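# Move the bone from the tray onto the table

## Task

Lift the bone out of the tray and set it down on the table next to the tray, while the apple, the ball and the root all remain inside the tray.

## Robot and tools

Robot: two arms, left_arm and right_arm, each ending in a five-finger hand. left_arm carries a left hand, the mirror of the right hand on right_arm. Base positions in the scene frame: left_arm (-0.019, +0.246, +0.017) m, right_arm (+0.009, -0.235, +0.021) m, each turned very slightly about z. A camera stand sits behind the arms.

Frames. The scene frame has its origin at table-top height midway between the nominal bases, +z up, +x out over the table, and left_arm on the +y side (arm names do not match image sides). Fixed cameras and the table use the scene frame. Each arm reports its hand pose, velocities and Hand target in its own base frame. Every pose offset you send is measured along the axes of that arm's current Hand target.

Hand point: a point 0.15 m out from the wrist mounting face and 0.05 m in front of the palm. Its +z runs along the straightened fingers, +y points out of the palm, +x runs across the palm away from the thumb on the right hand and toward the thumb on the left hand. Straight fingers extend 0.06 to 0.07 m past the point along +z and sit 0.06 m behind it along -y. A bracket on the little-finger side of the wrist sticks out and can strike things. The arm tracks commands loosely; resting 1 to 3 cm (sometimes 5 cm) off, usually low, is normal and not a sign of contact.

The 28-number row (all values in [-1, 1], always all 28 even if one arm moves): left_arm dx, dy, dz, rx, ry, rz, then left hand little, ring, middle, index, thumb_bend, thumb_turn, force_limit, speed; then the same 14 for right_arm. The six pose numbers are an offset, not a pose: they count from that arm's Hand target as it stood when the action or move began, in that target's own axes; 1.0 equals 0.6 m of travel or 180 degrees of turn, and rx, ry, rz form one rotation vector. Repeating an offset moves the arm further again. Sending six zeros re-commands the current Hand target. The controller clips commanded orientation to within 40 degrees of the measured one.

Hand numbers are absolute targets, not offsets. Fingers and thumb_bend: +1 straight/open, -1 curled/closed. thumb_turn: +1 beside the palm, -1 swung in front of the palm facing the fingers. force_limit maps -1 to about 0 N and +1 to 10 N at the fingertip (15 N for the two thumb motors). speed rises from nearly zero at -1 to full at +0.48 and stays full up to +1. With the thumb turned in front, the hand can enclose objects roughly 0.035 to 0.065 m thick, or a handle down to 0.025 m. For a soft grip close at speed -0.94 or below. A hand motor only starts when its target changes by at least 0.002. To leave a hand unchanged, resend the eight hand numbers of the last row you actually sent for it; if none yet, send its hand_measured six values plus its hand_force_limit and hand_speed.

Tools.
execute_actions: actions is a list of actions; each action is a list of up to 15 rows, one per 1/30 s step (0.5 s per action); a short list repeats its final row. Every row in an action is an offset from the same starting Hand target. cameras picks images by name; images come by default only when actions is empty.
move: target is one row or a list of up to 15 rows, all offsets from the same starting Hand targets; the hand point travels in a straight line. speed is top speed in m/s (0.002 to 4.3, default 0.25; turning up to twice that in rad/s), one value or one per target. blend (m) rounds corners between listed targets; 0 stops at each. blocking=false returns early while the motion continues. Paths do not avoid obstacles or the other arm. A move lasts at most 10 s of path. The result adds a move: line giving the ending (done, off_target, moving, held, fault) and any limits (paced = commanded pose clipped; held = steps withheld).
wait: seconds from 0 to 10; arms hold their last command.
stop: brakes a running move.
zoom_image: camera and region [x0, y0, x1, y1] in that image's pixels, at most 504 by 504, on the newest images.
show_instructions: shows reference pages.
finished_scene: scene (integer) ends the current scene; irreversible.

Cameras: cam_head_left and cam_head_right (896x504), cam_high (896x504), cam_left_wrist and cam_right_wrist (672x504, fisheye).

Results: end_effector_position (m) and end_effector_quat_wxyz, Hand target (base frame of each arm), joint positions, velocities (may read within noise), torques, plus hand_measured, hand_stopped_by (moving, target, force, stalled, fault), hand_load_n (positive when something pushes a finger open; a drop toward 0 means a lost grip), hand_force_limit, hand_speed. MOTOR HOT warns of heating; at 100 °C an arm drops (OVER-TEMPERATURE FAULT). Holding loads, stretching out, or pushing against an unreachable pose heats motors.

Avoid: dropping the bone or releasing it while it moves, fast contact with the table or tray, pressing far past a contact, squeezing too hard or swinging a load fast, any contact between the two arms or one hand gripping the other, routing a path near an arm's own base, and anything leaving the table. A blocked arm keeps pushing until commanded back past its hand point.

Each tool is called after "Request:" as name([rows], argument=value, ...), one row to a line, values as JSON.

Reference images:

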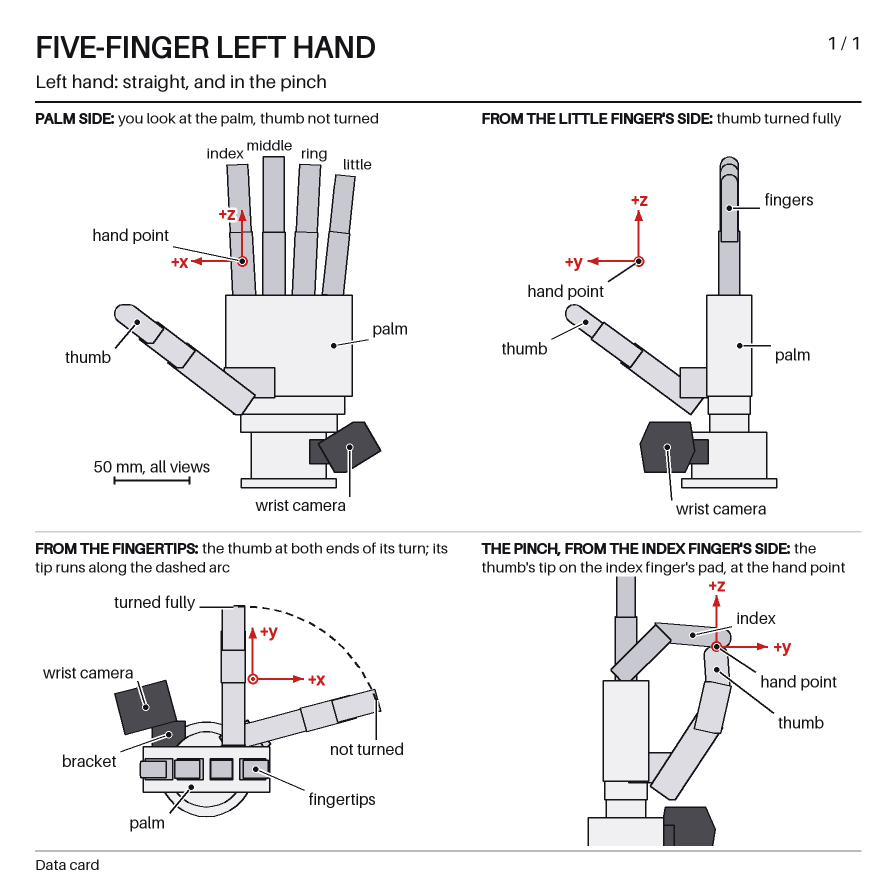

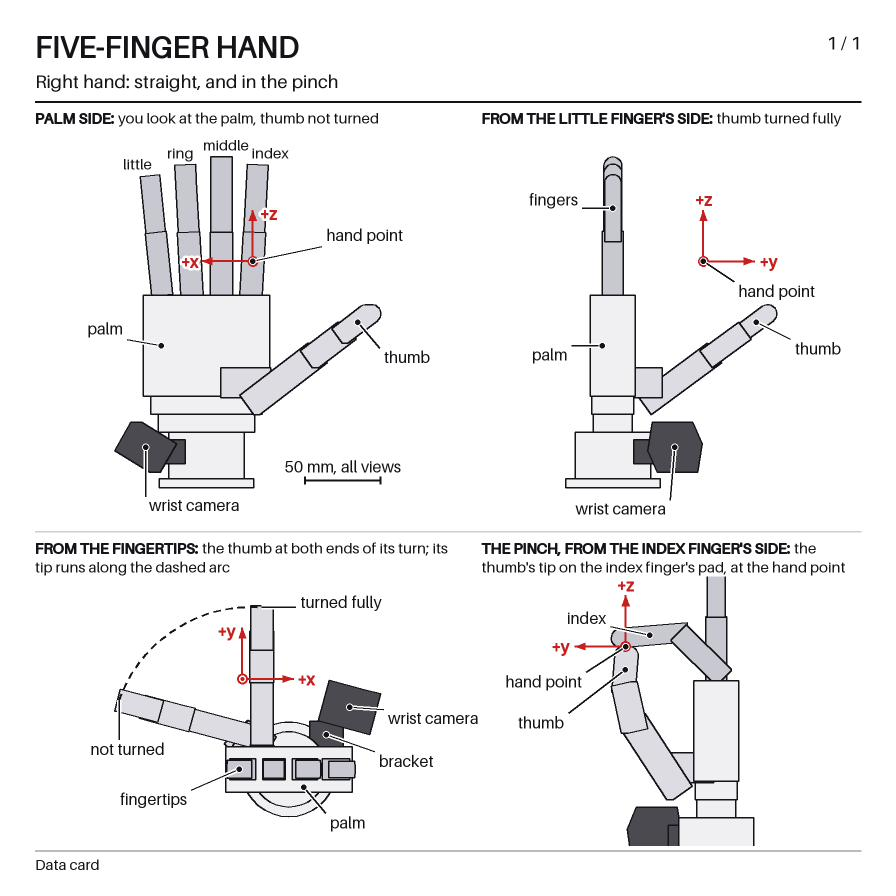

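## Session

Request:
execute_actions(actions=[])

Request:
zoom_image(camera="cam_head_left", region=[345, 200, 545, 350])

Scene clock: 0.00 s.
left_arm: end_effector_position=(+0.5321, -0.0748, +0.3649) hand_measured=(+1.000, +1.000, +1.000, +1.000, +1.000, +1.000) hand_load_n=(+0.0, +0.0, +0.0, +0.0, +0.0, +0.0) hand_stopped_by=(target, target, target, target, target, target) hand_force_limit=0.00 hand_speed=-0.80 end_effector_quat_wxyz=(+0.421, -0.399, +0.814, +0.028) | right_arm: end_effector_position=(+0.2956, -0.2870, +0.1137) hand_measured=(+1.000, +1.000, +1.000, +1.000, +1.000, +1.000) hand_load_n=(+0.0, +0.5, +0.0, +0.0, +0.0, +0.0) hand_stopped_by=(target, target, target, target, target, target) hand_force_limit=0.00 hand_speed=-0.80 end_effector_quat_wxyz=(+0.197, -0.302, +0.880, -0.309)
Joint positions: left_arm=[-0.358 1.508 1.708 -1.123 -0.631 0.518] | right_arm=[-0.933 1.15 0.723 -0.411 -0.177 0.044]
Joint velocities: within noise
Joint torques (N m): no reading
Heat: left arm: hottest shoulder 30 °C; right arm: hottest elbow 35 °C.
Hand target: left_arm +0.5367, -0.0766, +0.3710; +0.426, -0.401, +0.811, +0.023 | right_arm +0.3017, -0.2952, +0.1254; +0.201, -0.302, +0.875, -0.320
camera_calibration:
cam_left_wrist: T_world_to_cam=[[0.601265, -0.795015, 0.0801959, -0.404027], [-0.739214, -0.591538, -0.321941, 0.4673], [0.303387, 0.13429, -0.943357, 0.312354], [0, 0, 0, 1]] pos_world=[0.493598, -0.0867279, 0.477506]
cam_right_wrist: T_world_to_cam=[[-0.543931, 0.452123, -0.706912, 0.375709], [0.214444, 0.889356, 0.403806, 0.139695], [0.811266, 0.0680498, -0.580703, -0.0431095], [0, 0, 0, 1]] pos_world=[0.209376, -0.291172, 0.18415]

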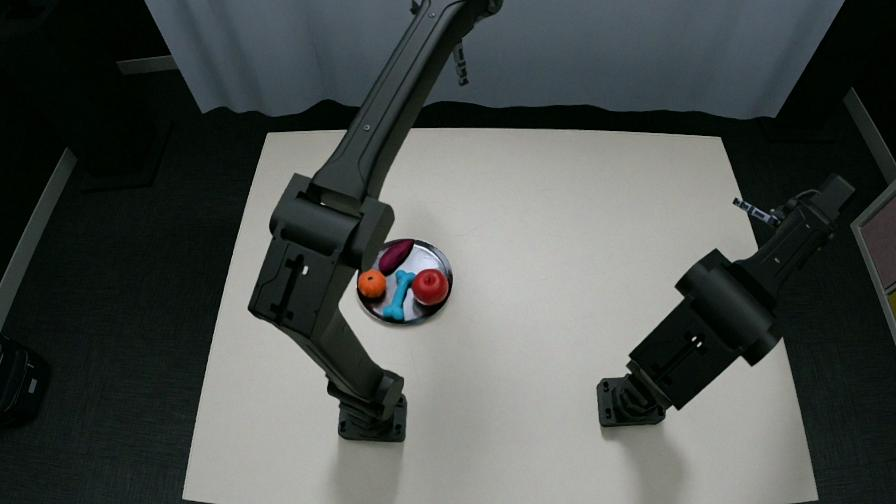

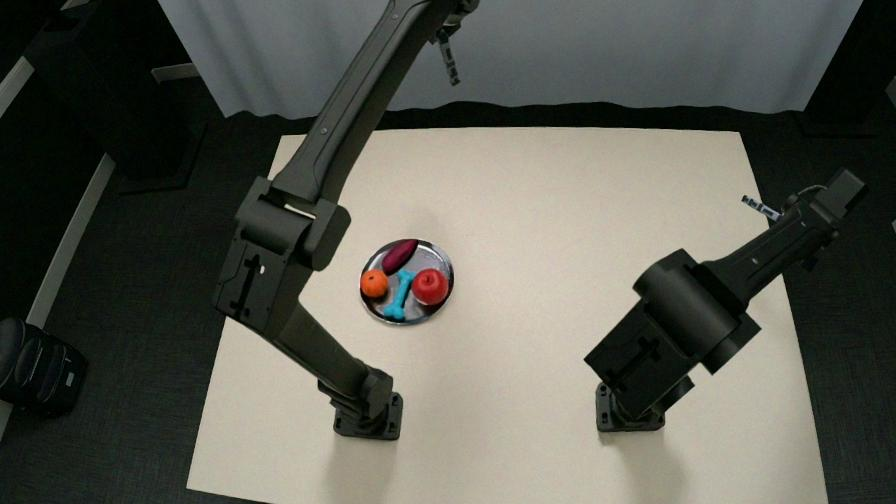

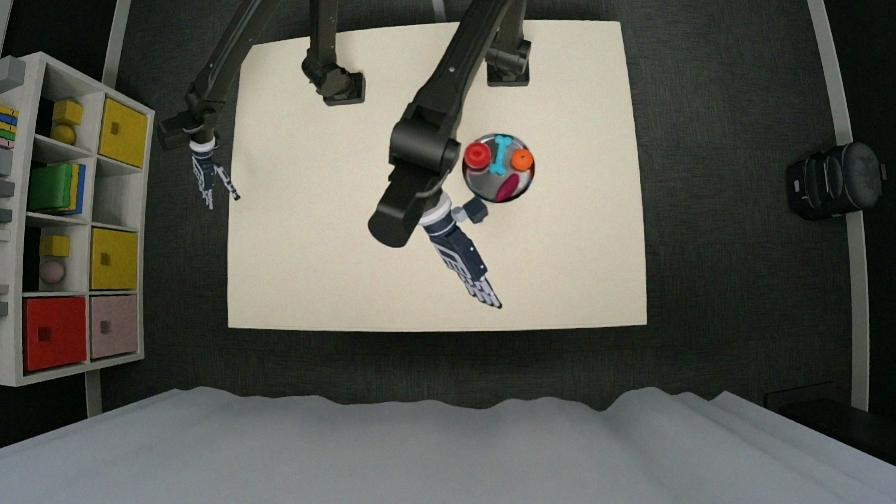

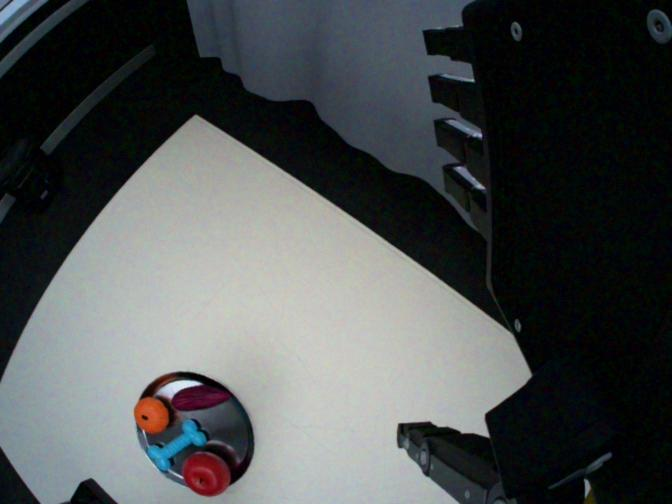

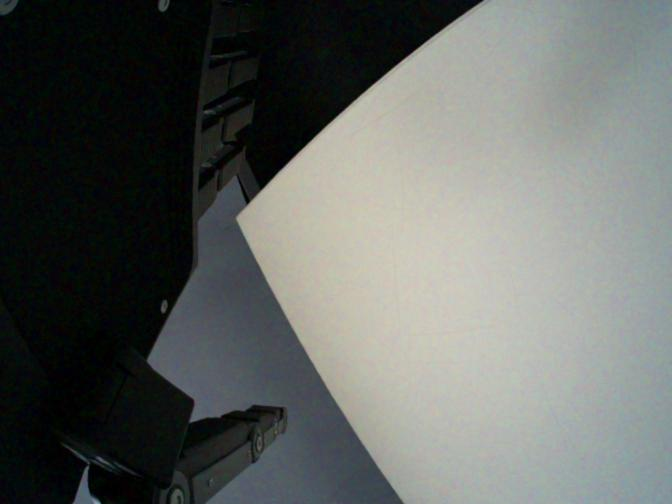

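Scaled by 2.520 from the camera's 896x504 image, which has a finer 1280x720 frame.

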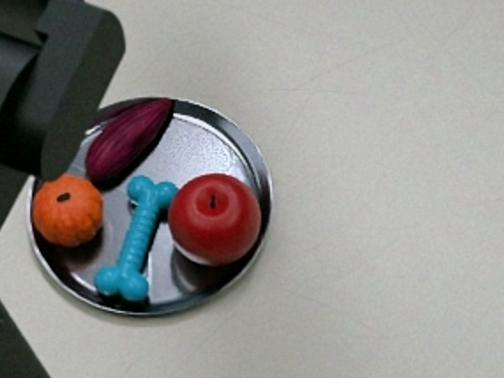

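Request:
move([
  [-0.4288,0.9227,0.0367,-0.271,-0.1162,-0.2433,1,1,1,1,1,1,0,-0.8,-0.4272,0.1207,-0.3117,-0.0026,-0.2652,-0.2265,1,1,0.1,0.1,0.5,-1,-0.3,0],
  [-0.4288,0.9227,0.0367,-0.271,-0.1162,-0.2433,1,1,1,1,1,1,0,-0.8,-0.7025,0.7952,-0.6363,-0.0051,-0.5304,-0.4529,1,1,0.1,0.1,0.5,-1,-0.3,0],
], speed=0.35, blend=0.03, cameras=["all"])

Request:
zoom_image(camera="cam_right_wrist", region=[332, 0, 672, 340])

Scene clock: 47.63 s.
left_arm: end_effector_position=(+0.2566, +0.4604, +0.3613) hand_measured=(+1.000, +1.000, +1.000, +1.000, +1.000, +1.000) hand_load_n=(+0.0, +0.0, +0.0, +0.0, +0.0, +0.0) hand_stopped_by=(target, target, target, target, target, target) hand_force_limit=0.00 hand_speed=-0.80 end_effector_quat_wxyz=(-0.332, +0.791, -0.444, -0.260) | right_arm: end_effector_position=(+0.2020, +0.4167, +0.1148) hand_measured=(+1.000, +1.000, +0.100, +0.100, +0.500, -1.000) hand_load_n=(+0.0, +0.0, +0.0, +0.0, +0.0, +0.0) hand_stopped_by=(target, target, target, target, target, target) hand_force_limit=-0.30 hand_speed=0.00 end_effector_quat_wxyz=(-0.473, +0.873, -0.109, +0.039)
Joint positions: left_arm=[0.839 1.48 1.668 -1.114 -0.633 0.509] | right_arm=[0.938 1.242 0.701 -0.085 -0.353 -0.202]
Joint torques (N m): left_arm=[-0.44 -14.51 11.44 0.58 -0.37 0.11] | right_arm=[2.08 -2.84 12.04 2.54 -0.08 -0.2]
Heat: left arm: hottest elbow 37 °C; right arm: hottest elbow 45 °C.
Hand target: left_arm +0.2624, +0.4693, +0.3709; -0.338, +0.789, -0.443, -0.260 | right_arm +0.2134, +0.4417, +0.1392; -0.497, +0.861, -0.092, +0.053
Off the commanded pose: left_arm 0.014 m, 1 deg | right_arm 0.037 m, 4 deg.
move: off_target (left_arm, right_arm)
camera_calibration:
cam_left_wrist: T_world_to_cam=[[0.957138, 0.277128, 0.0841896, -0.399034], [0.289336, -0.901697, -0.32129, 0.457804], [-0.013125, 0.331878, -0.943231, 0.310871], [0, 0, 0, 1]] pos_world=[0.253552, 0.420213, 0.473905]
cam_right_wrist: T_world_to_cam=[[0.0692726, -0.536946, -0.840768, 0.311024], [-0.909662, -0.37998, 0.16772, 0.316567], [-0.409531, 0.753196, -0.514762, -0.0608853], [0, 0, 0, 1]] pos_world=[0.241489, 0.333151, 0.177063]

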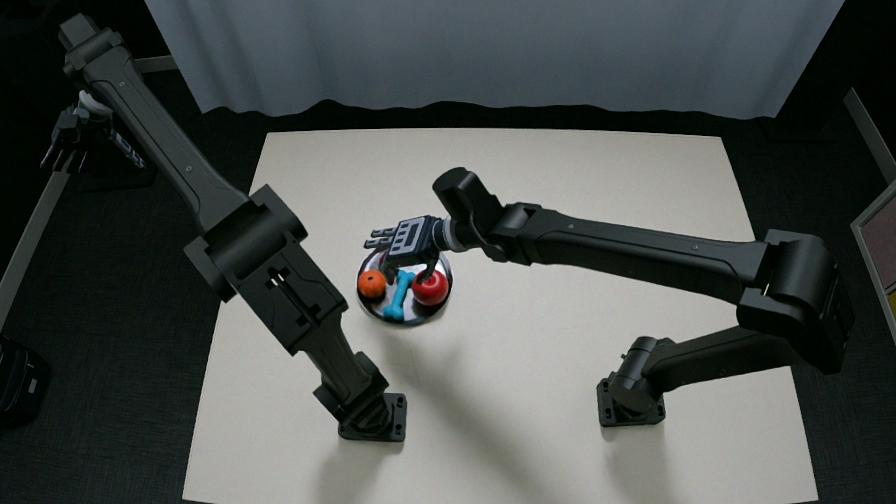

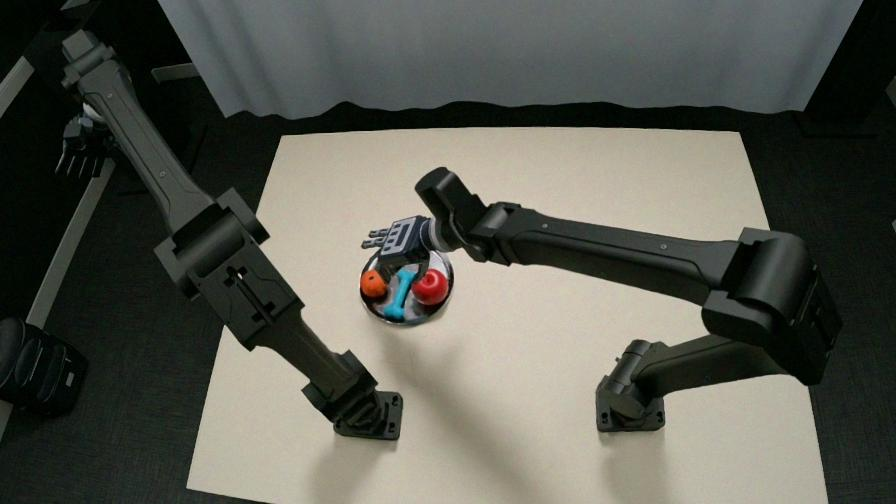

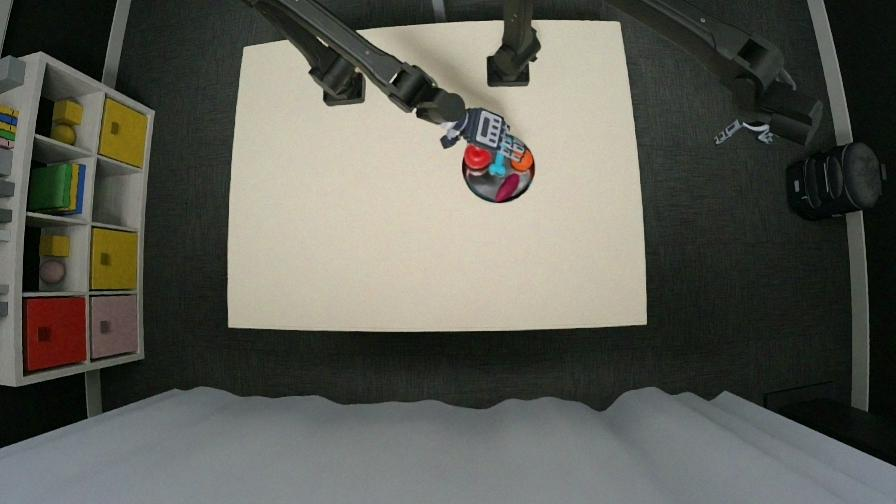

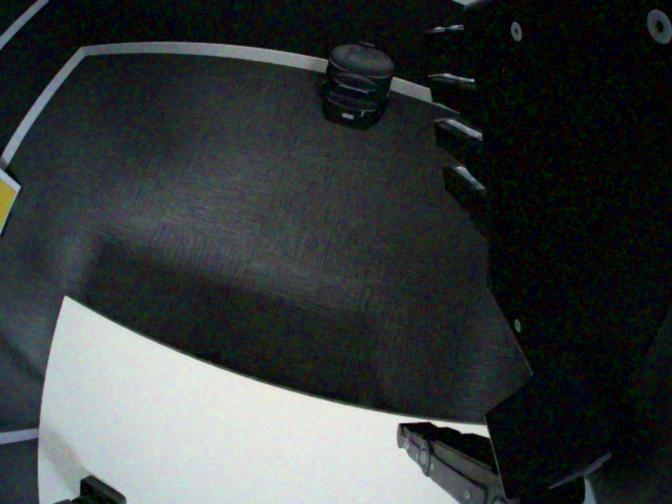

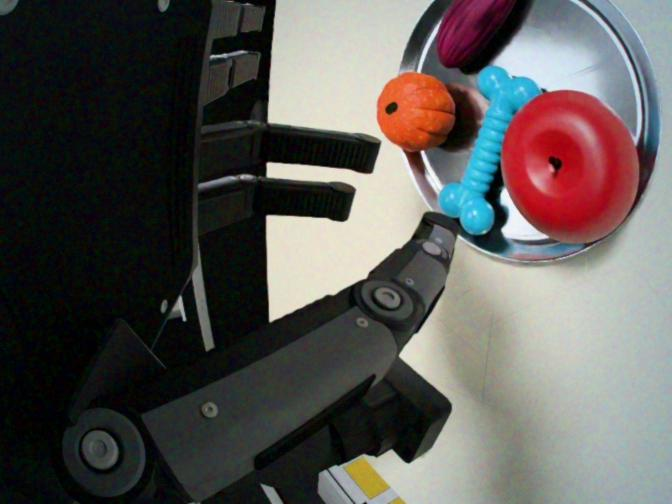

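Scaled by 1.482 from the camera's 672x504 image, which has a finer 960x720 frame.

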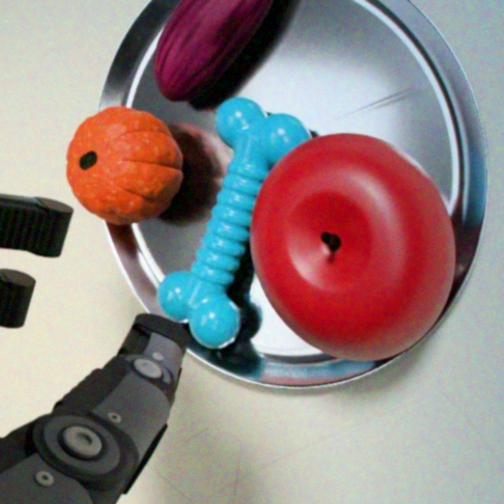

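Request:
move(target=[0,0,0,0,0,0,1,1,1,1,1,1,0,-0.8,0.0023,0.1087,0.0923,0,0.0077,0.0045,1,1,0.1,0.1,0.5,-1,-0.3,0], speed=0.12, cameras=["cam_head_left","cam_right_wrist"])

Request:
zoom_image(camera="cam_right_wrist", region=[252, 50, 612, 350])

Request:
zoom_image(camera="cam_head_left", region=[325, 200, 475, 350])

Scene clock: 64.17 s.
left_arm: end_effector_position=(+0.2566, +0.4604, +0.3613) hand_measured=(+1.000, +1.000, +1.000, +1.000, +1.000, +1.000) hand_load_n=(+0.0, +0.0, +0.0, +0.0, +0.0, +0.0) hand_stopped_by=(target, target, target, target, target, target) hand_force_limit=0.00 hand_speed=-0.80 end_effector_quat_wxyz=(-0.332, +0.791, -0.444, -0.260) | right_arm: end_effector_position=(+0.2236, +0.4526, +0.0598) hand_measured=(+1.000, +1.000, +0.100, +0.100, +0.500, -1.000) hand_load_n=(+0.0, -0.5, +0.0, +0.0, +0.5, +0.0) hand_stopped_by=(target, target, target, target, target, target) hand_force_limit=-0.30 hand_speed=0.00 end_effector_quat_wxyz=(-0.494, +0.861, -0.106, +0.063)
Joint positions: left_arm=[0.839 1.48 1.668 -1.114 -0.633 0.509] | right_arm=[0.959 1.451 0.682 0.211 -0.312 -0.193]
Joint torques (N m): left_arm=[-0.26 -14.45 11.41 0.54 -0.33 0.13] | right_arm=[2.08 -4.66 6.8 2.62 -0.05 0.01]
Heat: left arm: hottest elbow 41 °C; right arm: hottest elbow 49 °C.
Hand target: left_arm +0.2624, +0.4693, +0.3709; -0.338, +0.789, -0.443, -0.260 | right_arm +0.2179, +0.4564, +0.0551; -0.496, +0.860, -0.104, +0.059
Off the commanded pose: left_arm 0.014 m, 1 deg | right_arm 0.008 m, 0 deg.
move: off_target (left_arm)
camera_calibration:
cam_right_wrist: T_world_to_cam=[[0.103494, -0.501086, -0.859187, 0.25981], [-0.923381, -0.36946, 0.104246, 0.361228], [-0.369671, 0.782568, -0.50093, -0.130423], [0, 0, 0, 1]] pos_world=[0.258449, 0.365711, 0.120236]
Images, in order (width x height): cam_head_left 896x504, cam_right_wrist 672x504.

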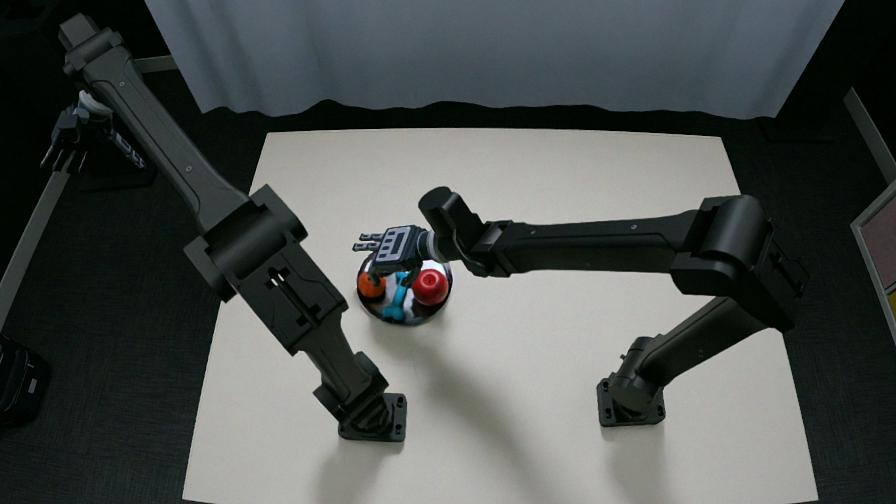

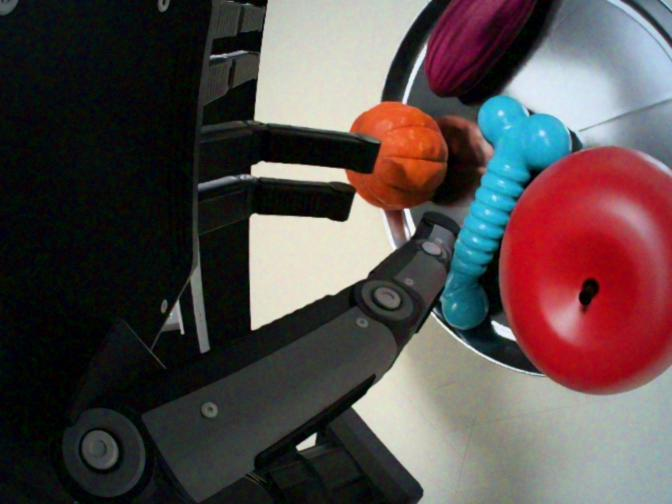

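Scaled by 1.400 from the camera's 672x504 image, which has a finer 960x720 frame.

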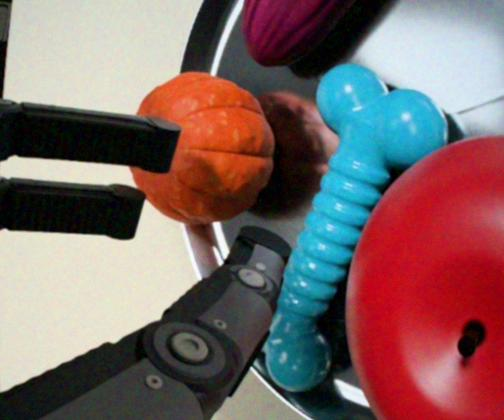

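Scaled by 3.360 from the camera's 896x504 image, which has a finer 1280x720 frame.

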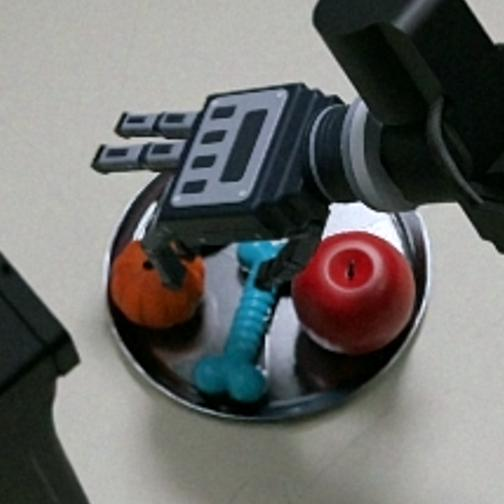

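Request:
move(target=[0,0,0,0,0,0,1,1,1,1,1,1,0,-0.8,-0.0125,0.0653,0.0207,0,0,0,1,1,0.1,0.1,0.5,-1,-0.3,0], speed=0.1, cameras=["cam_head_left","cam_right_wrist"])

Request:
zoom_image(camera="cam_right_wrist", region=[252, 50, 612, 350])

Request:
zoom_image(camera="cam_head_left", region=[325, 200, 475, 350])

Scene clock: 80.13 s.
left_arm: end_effector_position=(+0.2566, +0.4604, +0.3613) hand_measured=(+1.000, +1.000, +1.000, +1.000, +1.000, +1.000) hand_load_n=(-0.5, +0.0, +0.0, +0.0, +0.0, +0.0) hand_stopped_by=(target, target, target, target, target, target) hand_force_limit=0.00 hand_speed=-0.80 end_effector_quat_wxyz=(-0.332, +0.791, -0.444, -0.260) | right_arm: end_effector_position=(+0.2152, +0.4498, +0.0248) hand_measured=(+1.000, +1.000, +0.100, +0.100, +0.500, -1.000) hand_load_n=(+0.0, +0.0, +0.0, +0.0, -0.5, +0.5) hand_stopped_by=(target, target, target, target, target, target) hand_force_limit=-0.30 hand_speed=0.00 end_effector_quat_wxyz=(-0.499, +0.858, -0.104, +0.064)
Joint positions: left_arm=[0.839 1.48 1.668 -1.114 -0.633 0.509] | right_arm=[0.971 1.527 0.622 0.362 -0.304 -0.185]
Joint torques (N m): left_arm=[0.38 -14.51 11.51 0.55 -0.39 0.14] | right_arm=[1.9 -4.54 5.67 2.56 0 -0.02]
Heat: left arm: hottest elbow 43 °C; right arm: hottest elbow 46 °C.
Hand target: left_arm +0.2624, +0.4693, +0.3709; -0.338, +0.789, -0.443, -0.260 | right_arm +0.2085, +0.4495, +0.0149; -0.496, +0.860, -0.105, +0.059
Off the commanded pose: left_arm 0.014 m, 1 deg | right_arm 0.012 m, 1 deg.
move: off_target (left_arm, right_arm)
camera_calibration:
cam_right_wrist: T_world_to_cam=[[0.108302, -0.491129, -0.864328, 0.223773], [-0.923273, -0.37203, 0.0957074, 0.357495], [-0.368561, 0.787646, -0.493738, -0.151615], [0, 0, 0, 1]] pos_world=[0.249952, 0.362319, 0.0843406]
Images, in order (width x height): cam_head_left 896x504, cam_right_wrist 672x504.

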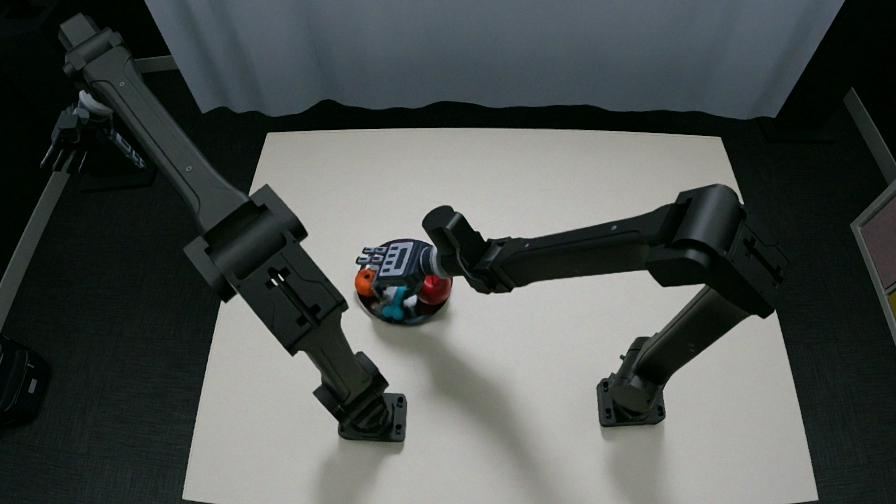

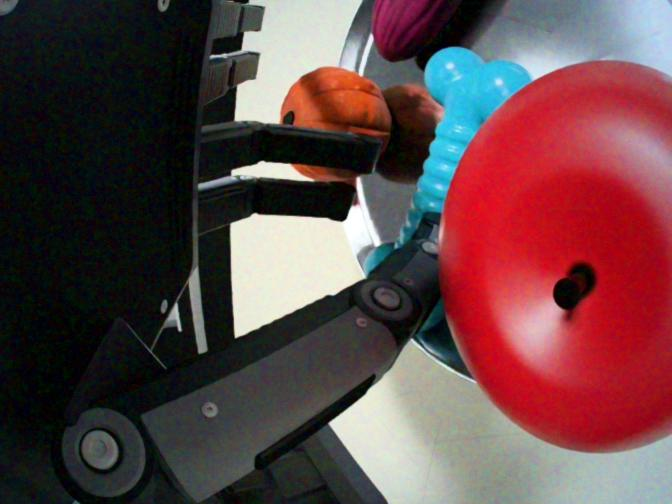

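Scaled by 1.400 from the camera's 672x504 image, which has a finer 960x720 frame.

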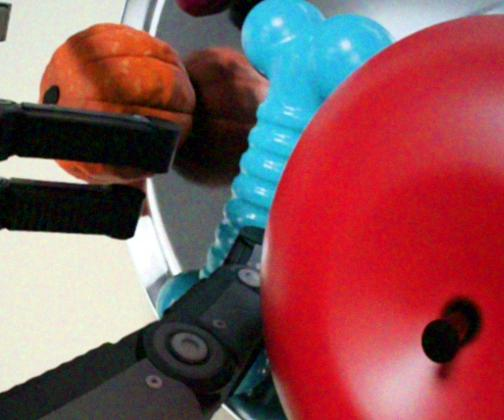

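Scaled by 3.360 from the camera's 896x504 image, which has a finer 1280x720 frame.

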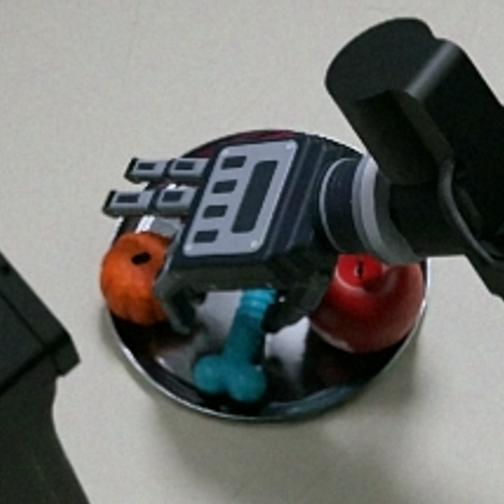

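Request:
move(target=[0,0,0,0,0,0,1,1,1,1,1,1,0,-0.8,-0.0008,0.037,0.0157,0,0,0,1,1,0.1,0.1,0.5,-1,-0.3,0], speed=0.06, cameras=["cam_head_left","cam_right_wrist"])

Request:
zoom_image(camera="cam_right_wrist", region=[252, 50, 612, 350])

Request:
zoom_image(camera="cam_head_left", region=[325, 200, 475, 350])

Scene clock: 90.47 s.
left_arm: end_effector_position=(+0.2566, +0.4604, +0.3613) hand_measured=(+1.000, +1.000, +1.000, +1.000, +1.000, +1.000) hand_load_n=(+0.0, +0.0, +0.0, +0.0, +0.0, +0.0) hand_stopped_by=(target, target, target, target, target, target) hand_force_limit=0.00 hand_speed=-0.80 end_effector_quat_wxyz=(-0.332, +0.791, -0.444, -0.260) | right_arm: end_effector_position=(+0.2149, +0.4499, +0.0043) hand_measured=(+1.000, +1.000, +0.100, +0.100, +0.500, -1.000) hand_load_n=(+0.0, +0.0, -1.0, +0.0, +0.0, +0.0) hand_stopped_by=(target, target, target, target, target, target) hand_force_limit=-0.30 hand_speed=0.00 end_effector_quat_wxyz=(-0.503, +0.855, -0.104, +0.065)
Joint positions: left_arm=[0.839 1.48 1.668 -1.114 -0.633 0.509] | right_arm=[0.972 1.589 0.602 0.454 -0.303 -0.183]
Joint torques (N m): left_arm=[-0.26 -14.86 11.49 0.64 -0.4 0.1] | right_arm=[1.85 -4.25 5.01 2.45 -0.08 -0.06]
Heat: left arm: hottest elbow 44 °C; right arm: hottest elbow 45 °C.
Hand target: left_arm +0.2624, +0.4693, +0.3709; -0.338, +0.789, -0.443, -0.260 | right_arm +0.2073, +0.4469, -0.0089; -0.496, +0.860, -0.104, +0.060
Off the commanded pose: left_arm 0.014 m, 1 deg | right_arm 0.016 m, 1 deg.
move: off_target (left_arm, right_arm)
camera_calibration:
cam_right_wrist: T_world_to_cam=[[0.111917, -0.484029, -0.867866, 0.20226], [-0.923951, -0.372154, 0.0884088, 0.359393], [-0.365772, 0.791971, -0.488869, -0.164499], [0, 0, 0, 1]] pos_world=[0.249256, 0.361927, 0.0633426]
Images, in order (width x height): cam_head_left 896x504, cam_right_wrist 672x504.

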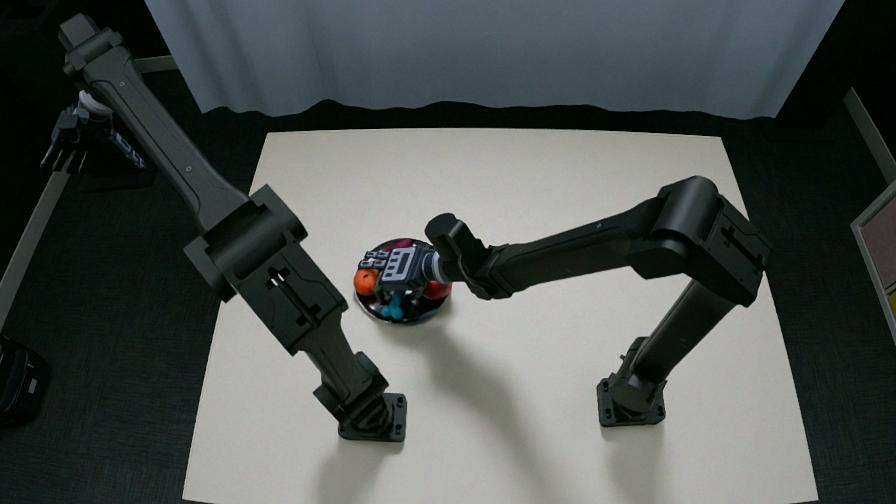

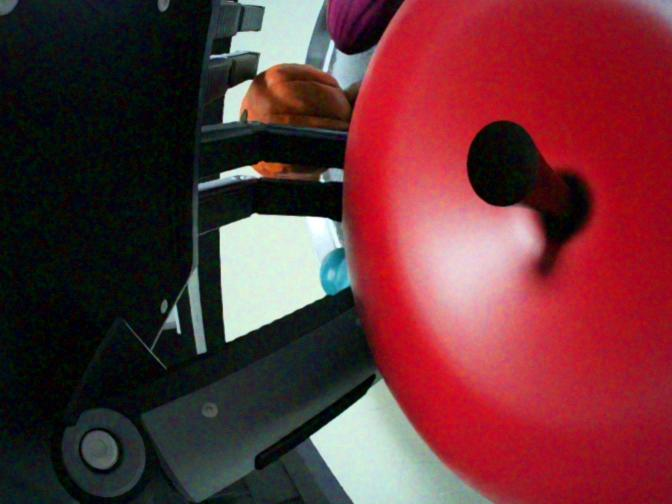

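Scaled by 1.400 from the camera's 672x504 image, which has a finer 960x720 frame.

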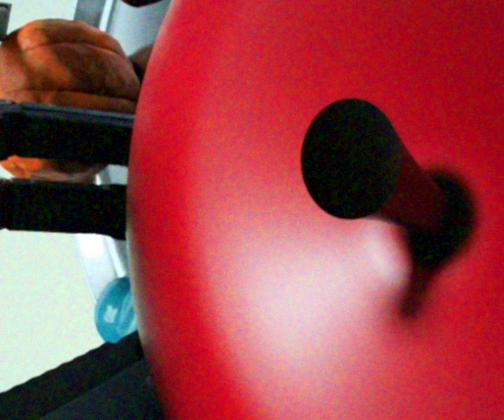

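Scaled by 3.360 from the camera's 896x504 image, which has a finer 1280x720 frame.

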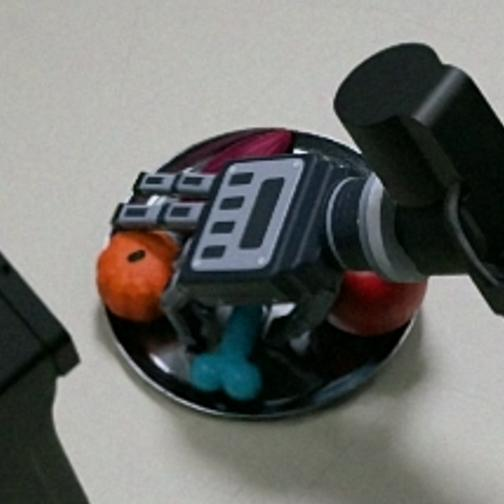

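Request:
zoom_image(camera="cam_head_left", region=[360, 255, 440, 330])

Scaled by 6.300 from the camera's 896x504 image, which has a finer 1280x720 frame.

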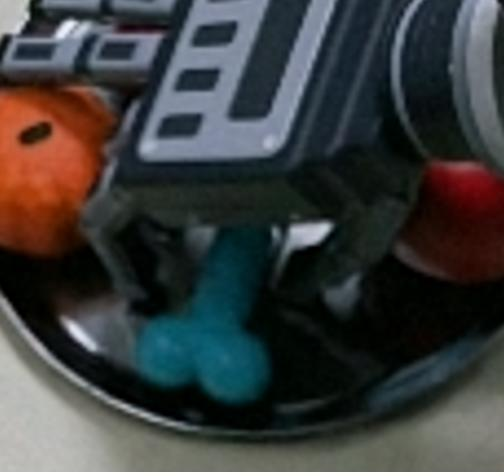

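Request:
move([
  [0,0,0,0,0,0,1,1,1,1,1,1,0,-0.8,0,0.0087,0.005,0,0,0,1,1,0.1,0.1,0.5,-1,-0.3,0],
  [0,0,0,0,0,0,1,1,1,1,1,1,0,-0.8,0,0.0087,0.005,0,0,0,1,1,-0.05,-0.05,0.3,-1,-0.4,-0.7],
  [0,0,0,0,0,0,1,1,1,1,1,1,0,-0.8,0,0.0087,0.005,0,0,0,1,1,-0.12,-0.12,0.24,-1,-0.15,-0.8],
], speed=0.06, cameras=["cam_head_left","cam_right_wrist"])

Request:
zoom_image(camera="cam_head_left", region=[350, 235, 450, 330])

Scene clock: 105.70 s.
left_arm: end_effector_position=(+0.2566, +0.4604, +0.3613) hand_measured=(+1.000, +1.000, +1.000, +1.000, +1.000, +1.000) hand_load_n=(+0.0, +0.0, +0.0, +0.0, +0.0, +0.0) hand_stopped_by=(target, target, target, target, target, target) hand_force_limit=0.00 hand_speed=-0.80 end_effector_quat_wxyz=(-0.332, +0.791, -0.444, -0.260) | right_arm: end_effector_position=(+0.2169, +0.4528, +0.0021) hand_measured=(+1.000, +1.000, -0.066, -0.084, +0.300, -1.000) hand_load_n=(+0.0, +0.0, +5.5, +7.0, +10.0, -1.0) hand_stopped_by=(target, target, force, force, force, target) hand_force_limit=-0.15 hand_speed=-0.80 end_effector_quat_wxyz=(-0.508, +0.852, -0.102, +0.068)
Joint positions: left_arm=[0.839 1.48 1.668 -1.114 -0.633 0.509] | right_arm=[0.972 1.606 0.602 0.484 -0.303 -0.183]
Joint torques (N m): left_arm=[0.32 -14.15 11.63 0.77 -0.36 0.12] | right_arm=[1.79 -4.19 4.71 2.17 -0.09 -0.05]
Heat: left arm: hottest elbow 45 °C; right arm: hottest elbow 43 °C.
Hand target: left_arm +0.2624, +0.4693, +0.3709; -0.338, +0.789, -0.443, -0.260 | right_arm +0.2073, +0.4468, -0.0150; -0.496, +0.860, -0.104, +0.060
Off the commanded pose: left_arm 0.014 m, 1 deg | right_arm 0.020 m, 2 deg.
move: off_target (left_arm, right_arm); target 2's new numbers were sent with right_arm's hand 0.021 m and 2 deg from that target; target 3's new numbers were sent with right_arm's hand 0.021 m and 2 deg from that target
camera_calibration:
cam_right_wrist: T_world_to_cam=[[0.118678, -0.47433, -0.872311, 0.195639], [-0.924729, -0.372777, 0.0768932, 0.362945], [-0.361651, 0.797526, -0.482867, -0.170455], [0, 0, 0, 1]] pos_world=[0.250763, 0.364037, 0.0604431]
Images, in order (width x height): cam_head_left 896x504, cam_right_wrist 672x504.

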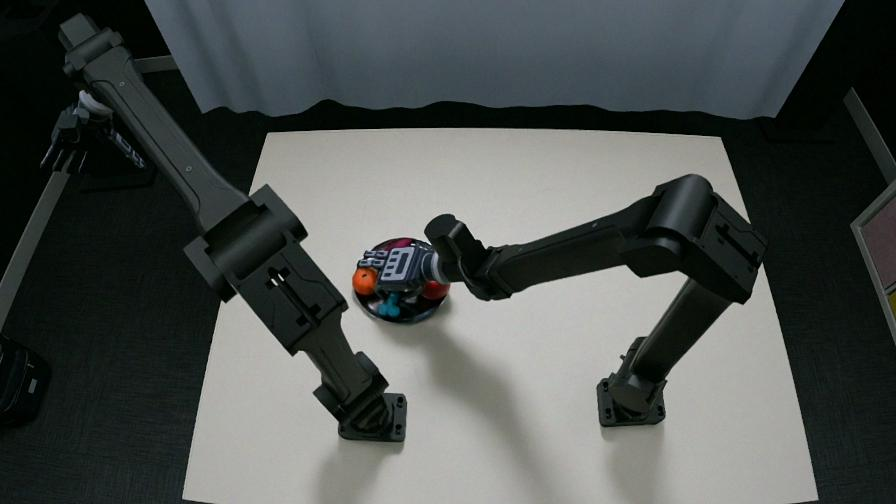

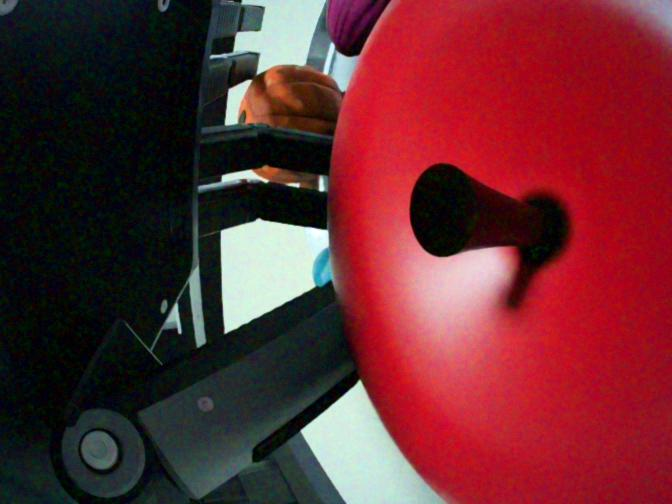

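Scaled by 5.040 from the camera's 896x504 image, which has a finer 1280x720 frame.

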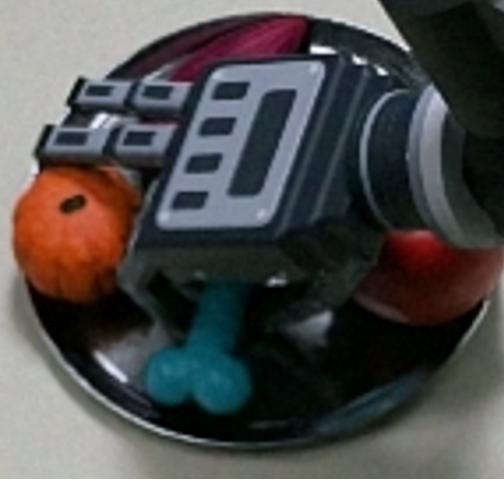

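Request:
move([
  [0,0,0,0,0,0,1,1,1,1,1,1,0,-0.8,-0.0005,-0.2448,-0.1258,0,0,0,1,1,-0.12,-0.12,0.24,-1,-0.15,-0.8],
  [0,0,0,0,0,0,1,1,1,1,1,1,0,-0.8,0.1548,-0.0762,-0.3512,0,0,0,1,1,-0.12,-0.12,0.24,-1,-0.15,-0.8],
  [0,0,0,0,0,0,1,1,1,1,1,1,0,-0.8,0.1552,0.0682,-0.2677,0,0,0,1,1,-0.12,-0.12,0.24,-1,-0.15,-0.8],
], speed=[0.12,0.2,0.15], blend=[0.02,0.02,0], cameras=["cam_head_left","cam_right_wrist","cam_high"])

Request:
zoom_image(camera="cam_head_left", region=[350, 220, 550, 370])

Scene clock: 120.53 s.
left_arm: end_effector_position=(+0.2566, +0.4604, +0.3613) hand_measured=(+1.000, +1.000, +1.000, +1.000, +1.000, +1.000) hand_load_n=(+0.0, +0.0, +0.0, +0.0, +0.0, +0.0) hand_stopped_by=(target, target, target, target, target, target) hand_force_limit=0.00 hand_speed=-0.80 end_effector_quat_wxyz=(-0.332, +0.791, -0.444, -0.260) | right_arm: end_effector_position=(+0.2562, +0.2721, +0.0327) hand_measured=(+1.000, +1.000, -0.066, -0.084, +0.300, -1.000) hand_load_n=(-0.5, -0.5, +5.5, +6.5, +10.0, -1.0) hand_stopped_by=(target, target, force, force, force, target) hand_force_limit=-0.15 hand_speed=-0.80 end_effector_quat_wxyz=(-0.493, +0.862, -0.103, +0.055)
Joint positions: left_arm=[0.839 1.48 1.668 -1.114 -0.633 0.509] | right_arm=[0.477 1.263 0.443 0.085 -0.715 -0.528]
Joint torques (N m): left_arm=[0.62 -13.86 11.56 0.58 -0.37 0.15] | right_arm=[0.03 -1.67 6.31 2.36 -0.59 -0.13]
Heat: left arm: hottest elbow 46 °C; right arm: hottest elbow 43 °C.
Hand target: left_arm +0.2624, +0.4693, +0.3709; -0.338, +0.789, -0.443, -0.260 | right_arm +0.2598, +0.2697, +0.0300; -0.496, +0.860, -0.104, +0.060
Off the commanded pose: left_arm 0.014 m, 1 deg | right_arm 0.005 m, 1 deg.
move: off_target (left_arm)
camera_calibration:
cam_right_wrist: T_world_to_cam=[[0.101361, -0.500843, -0.859583, 0.143132], [-0.917275, -0.381546, 0.114147, 0.328856], [-0.38514, 0.776903, -0.498084, 0.0147599], [0, 0, 0, 1]] pos_world=[0.292828, 0.185694, 0.0928478]
Images, in order (width x height): cam_head_left 896x504, cam_high 896x504, cam_right_wrist 672x504.

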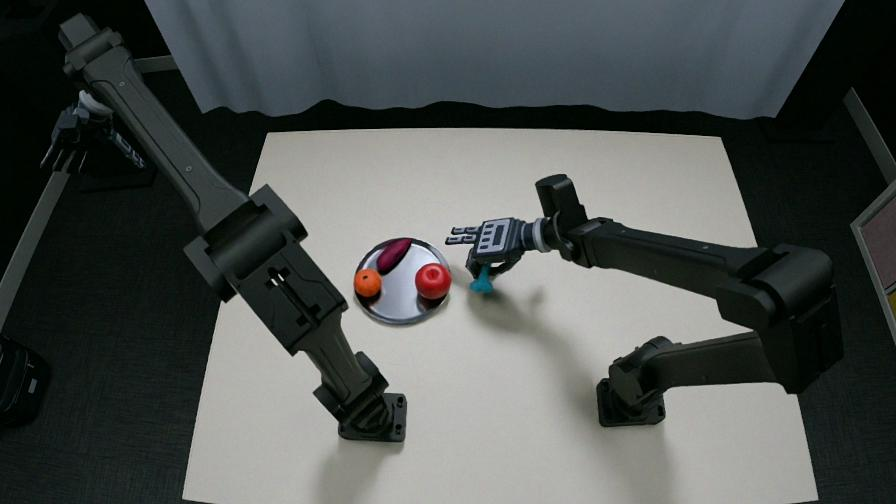

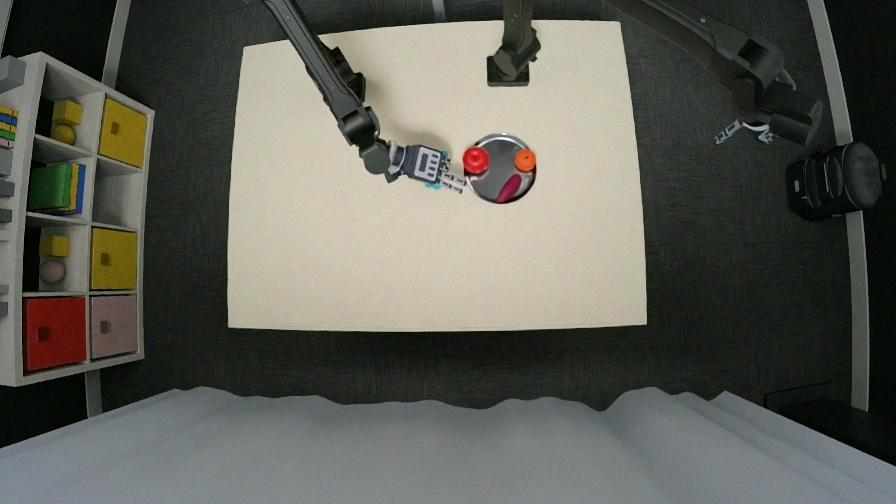

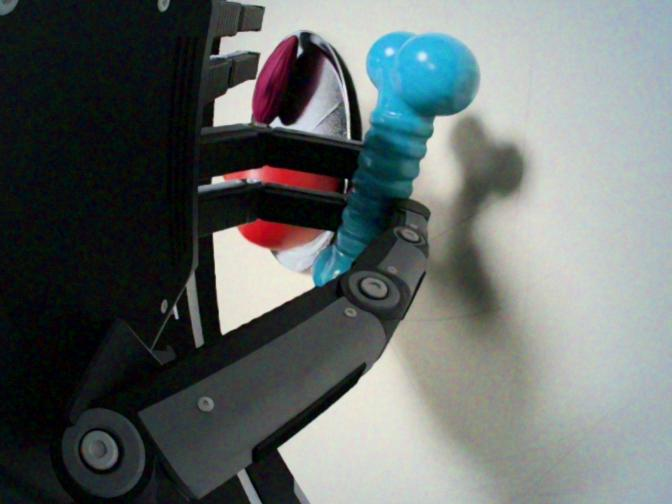

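Scaled by 2.520 from the camera's 896x504 image, which has a finer 1280x720 frame.

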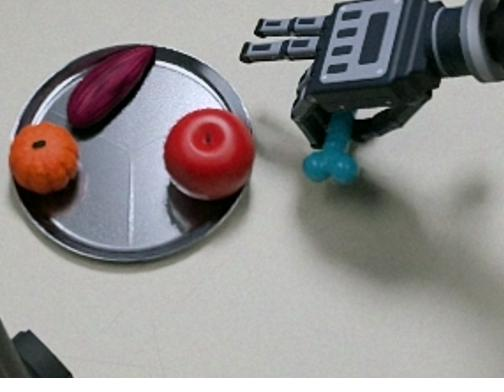

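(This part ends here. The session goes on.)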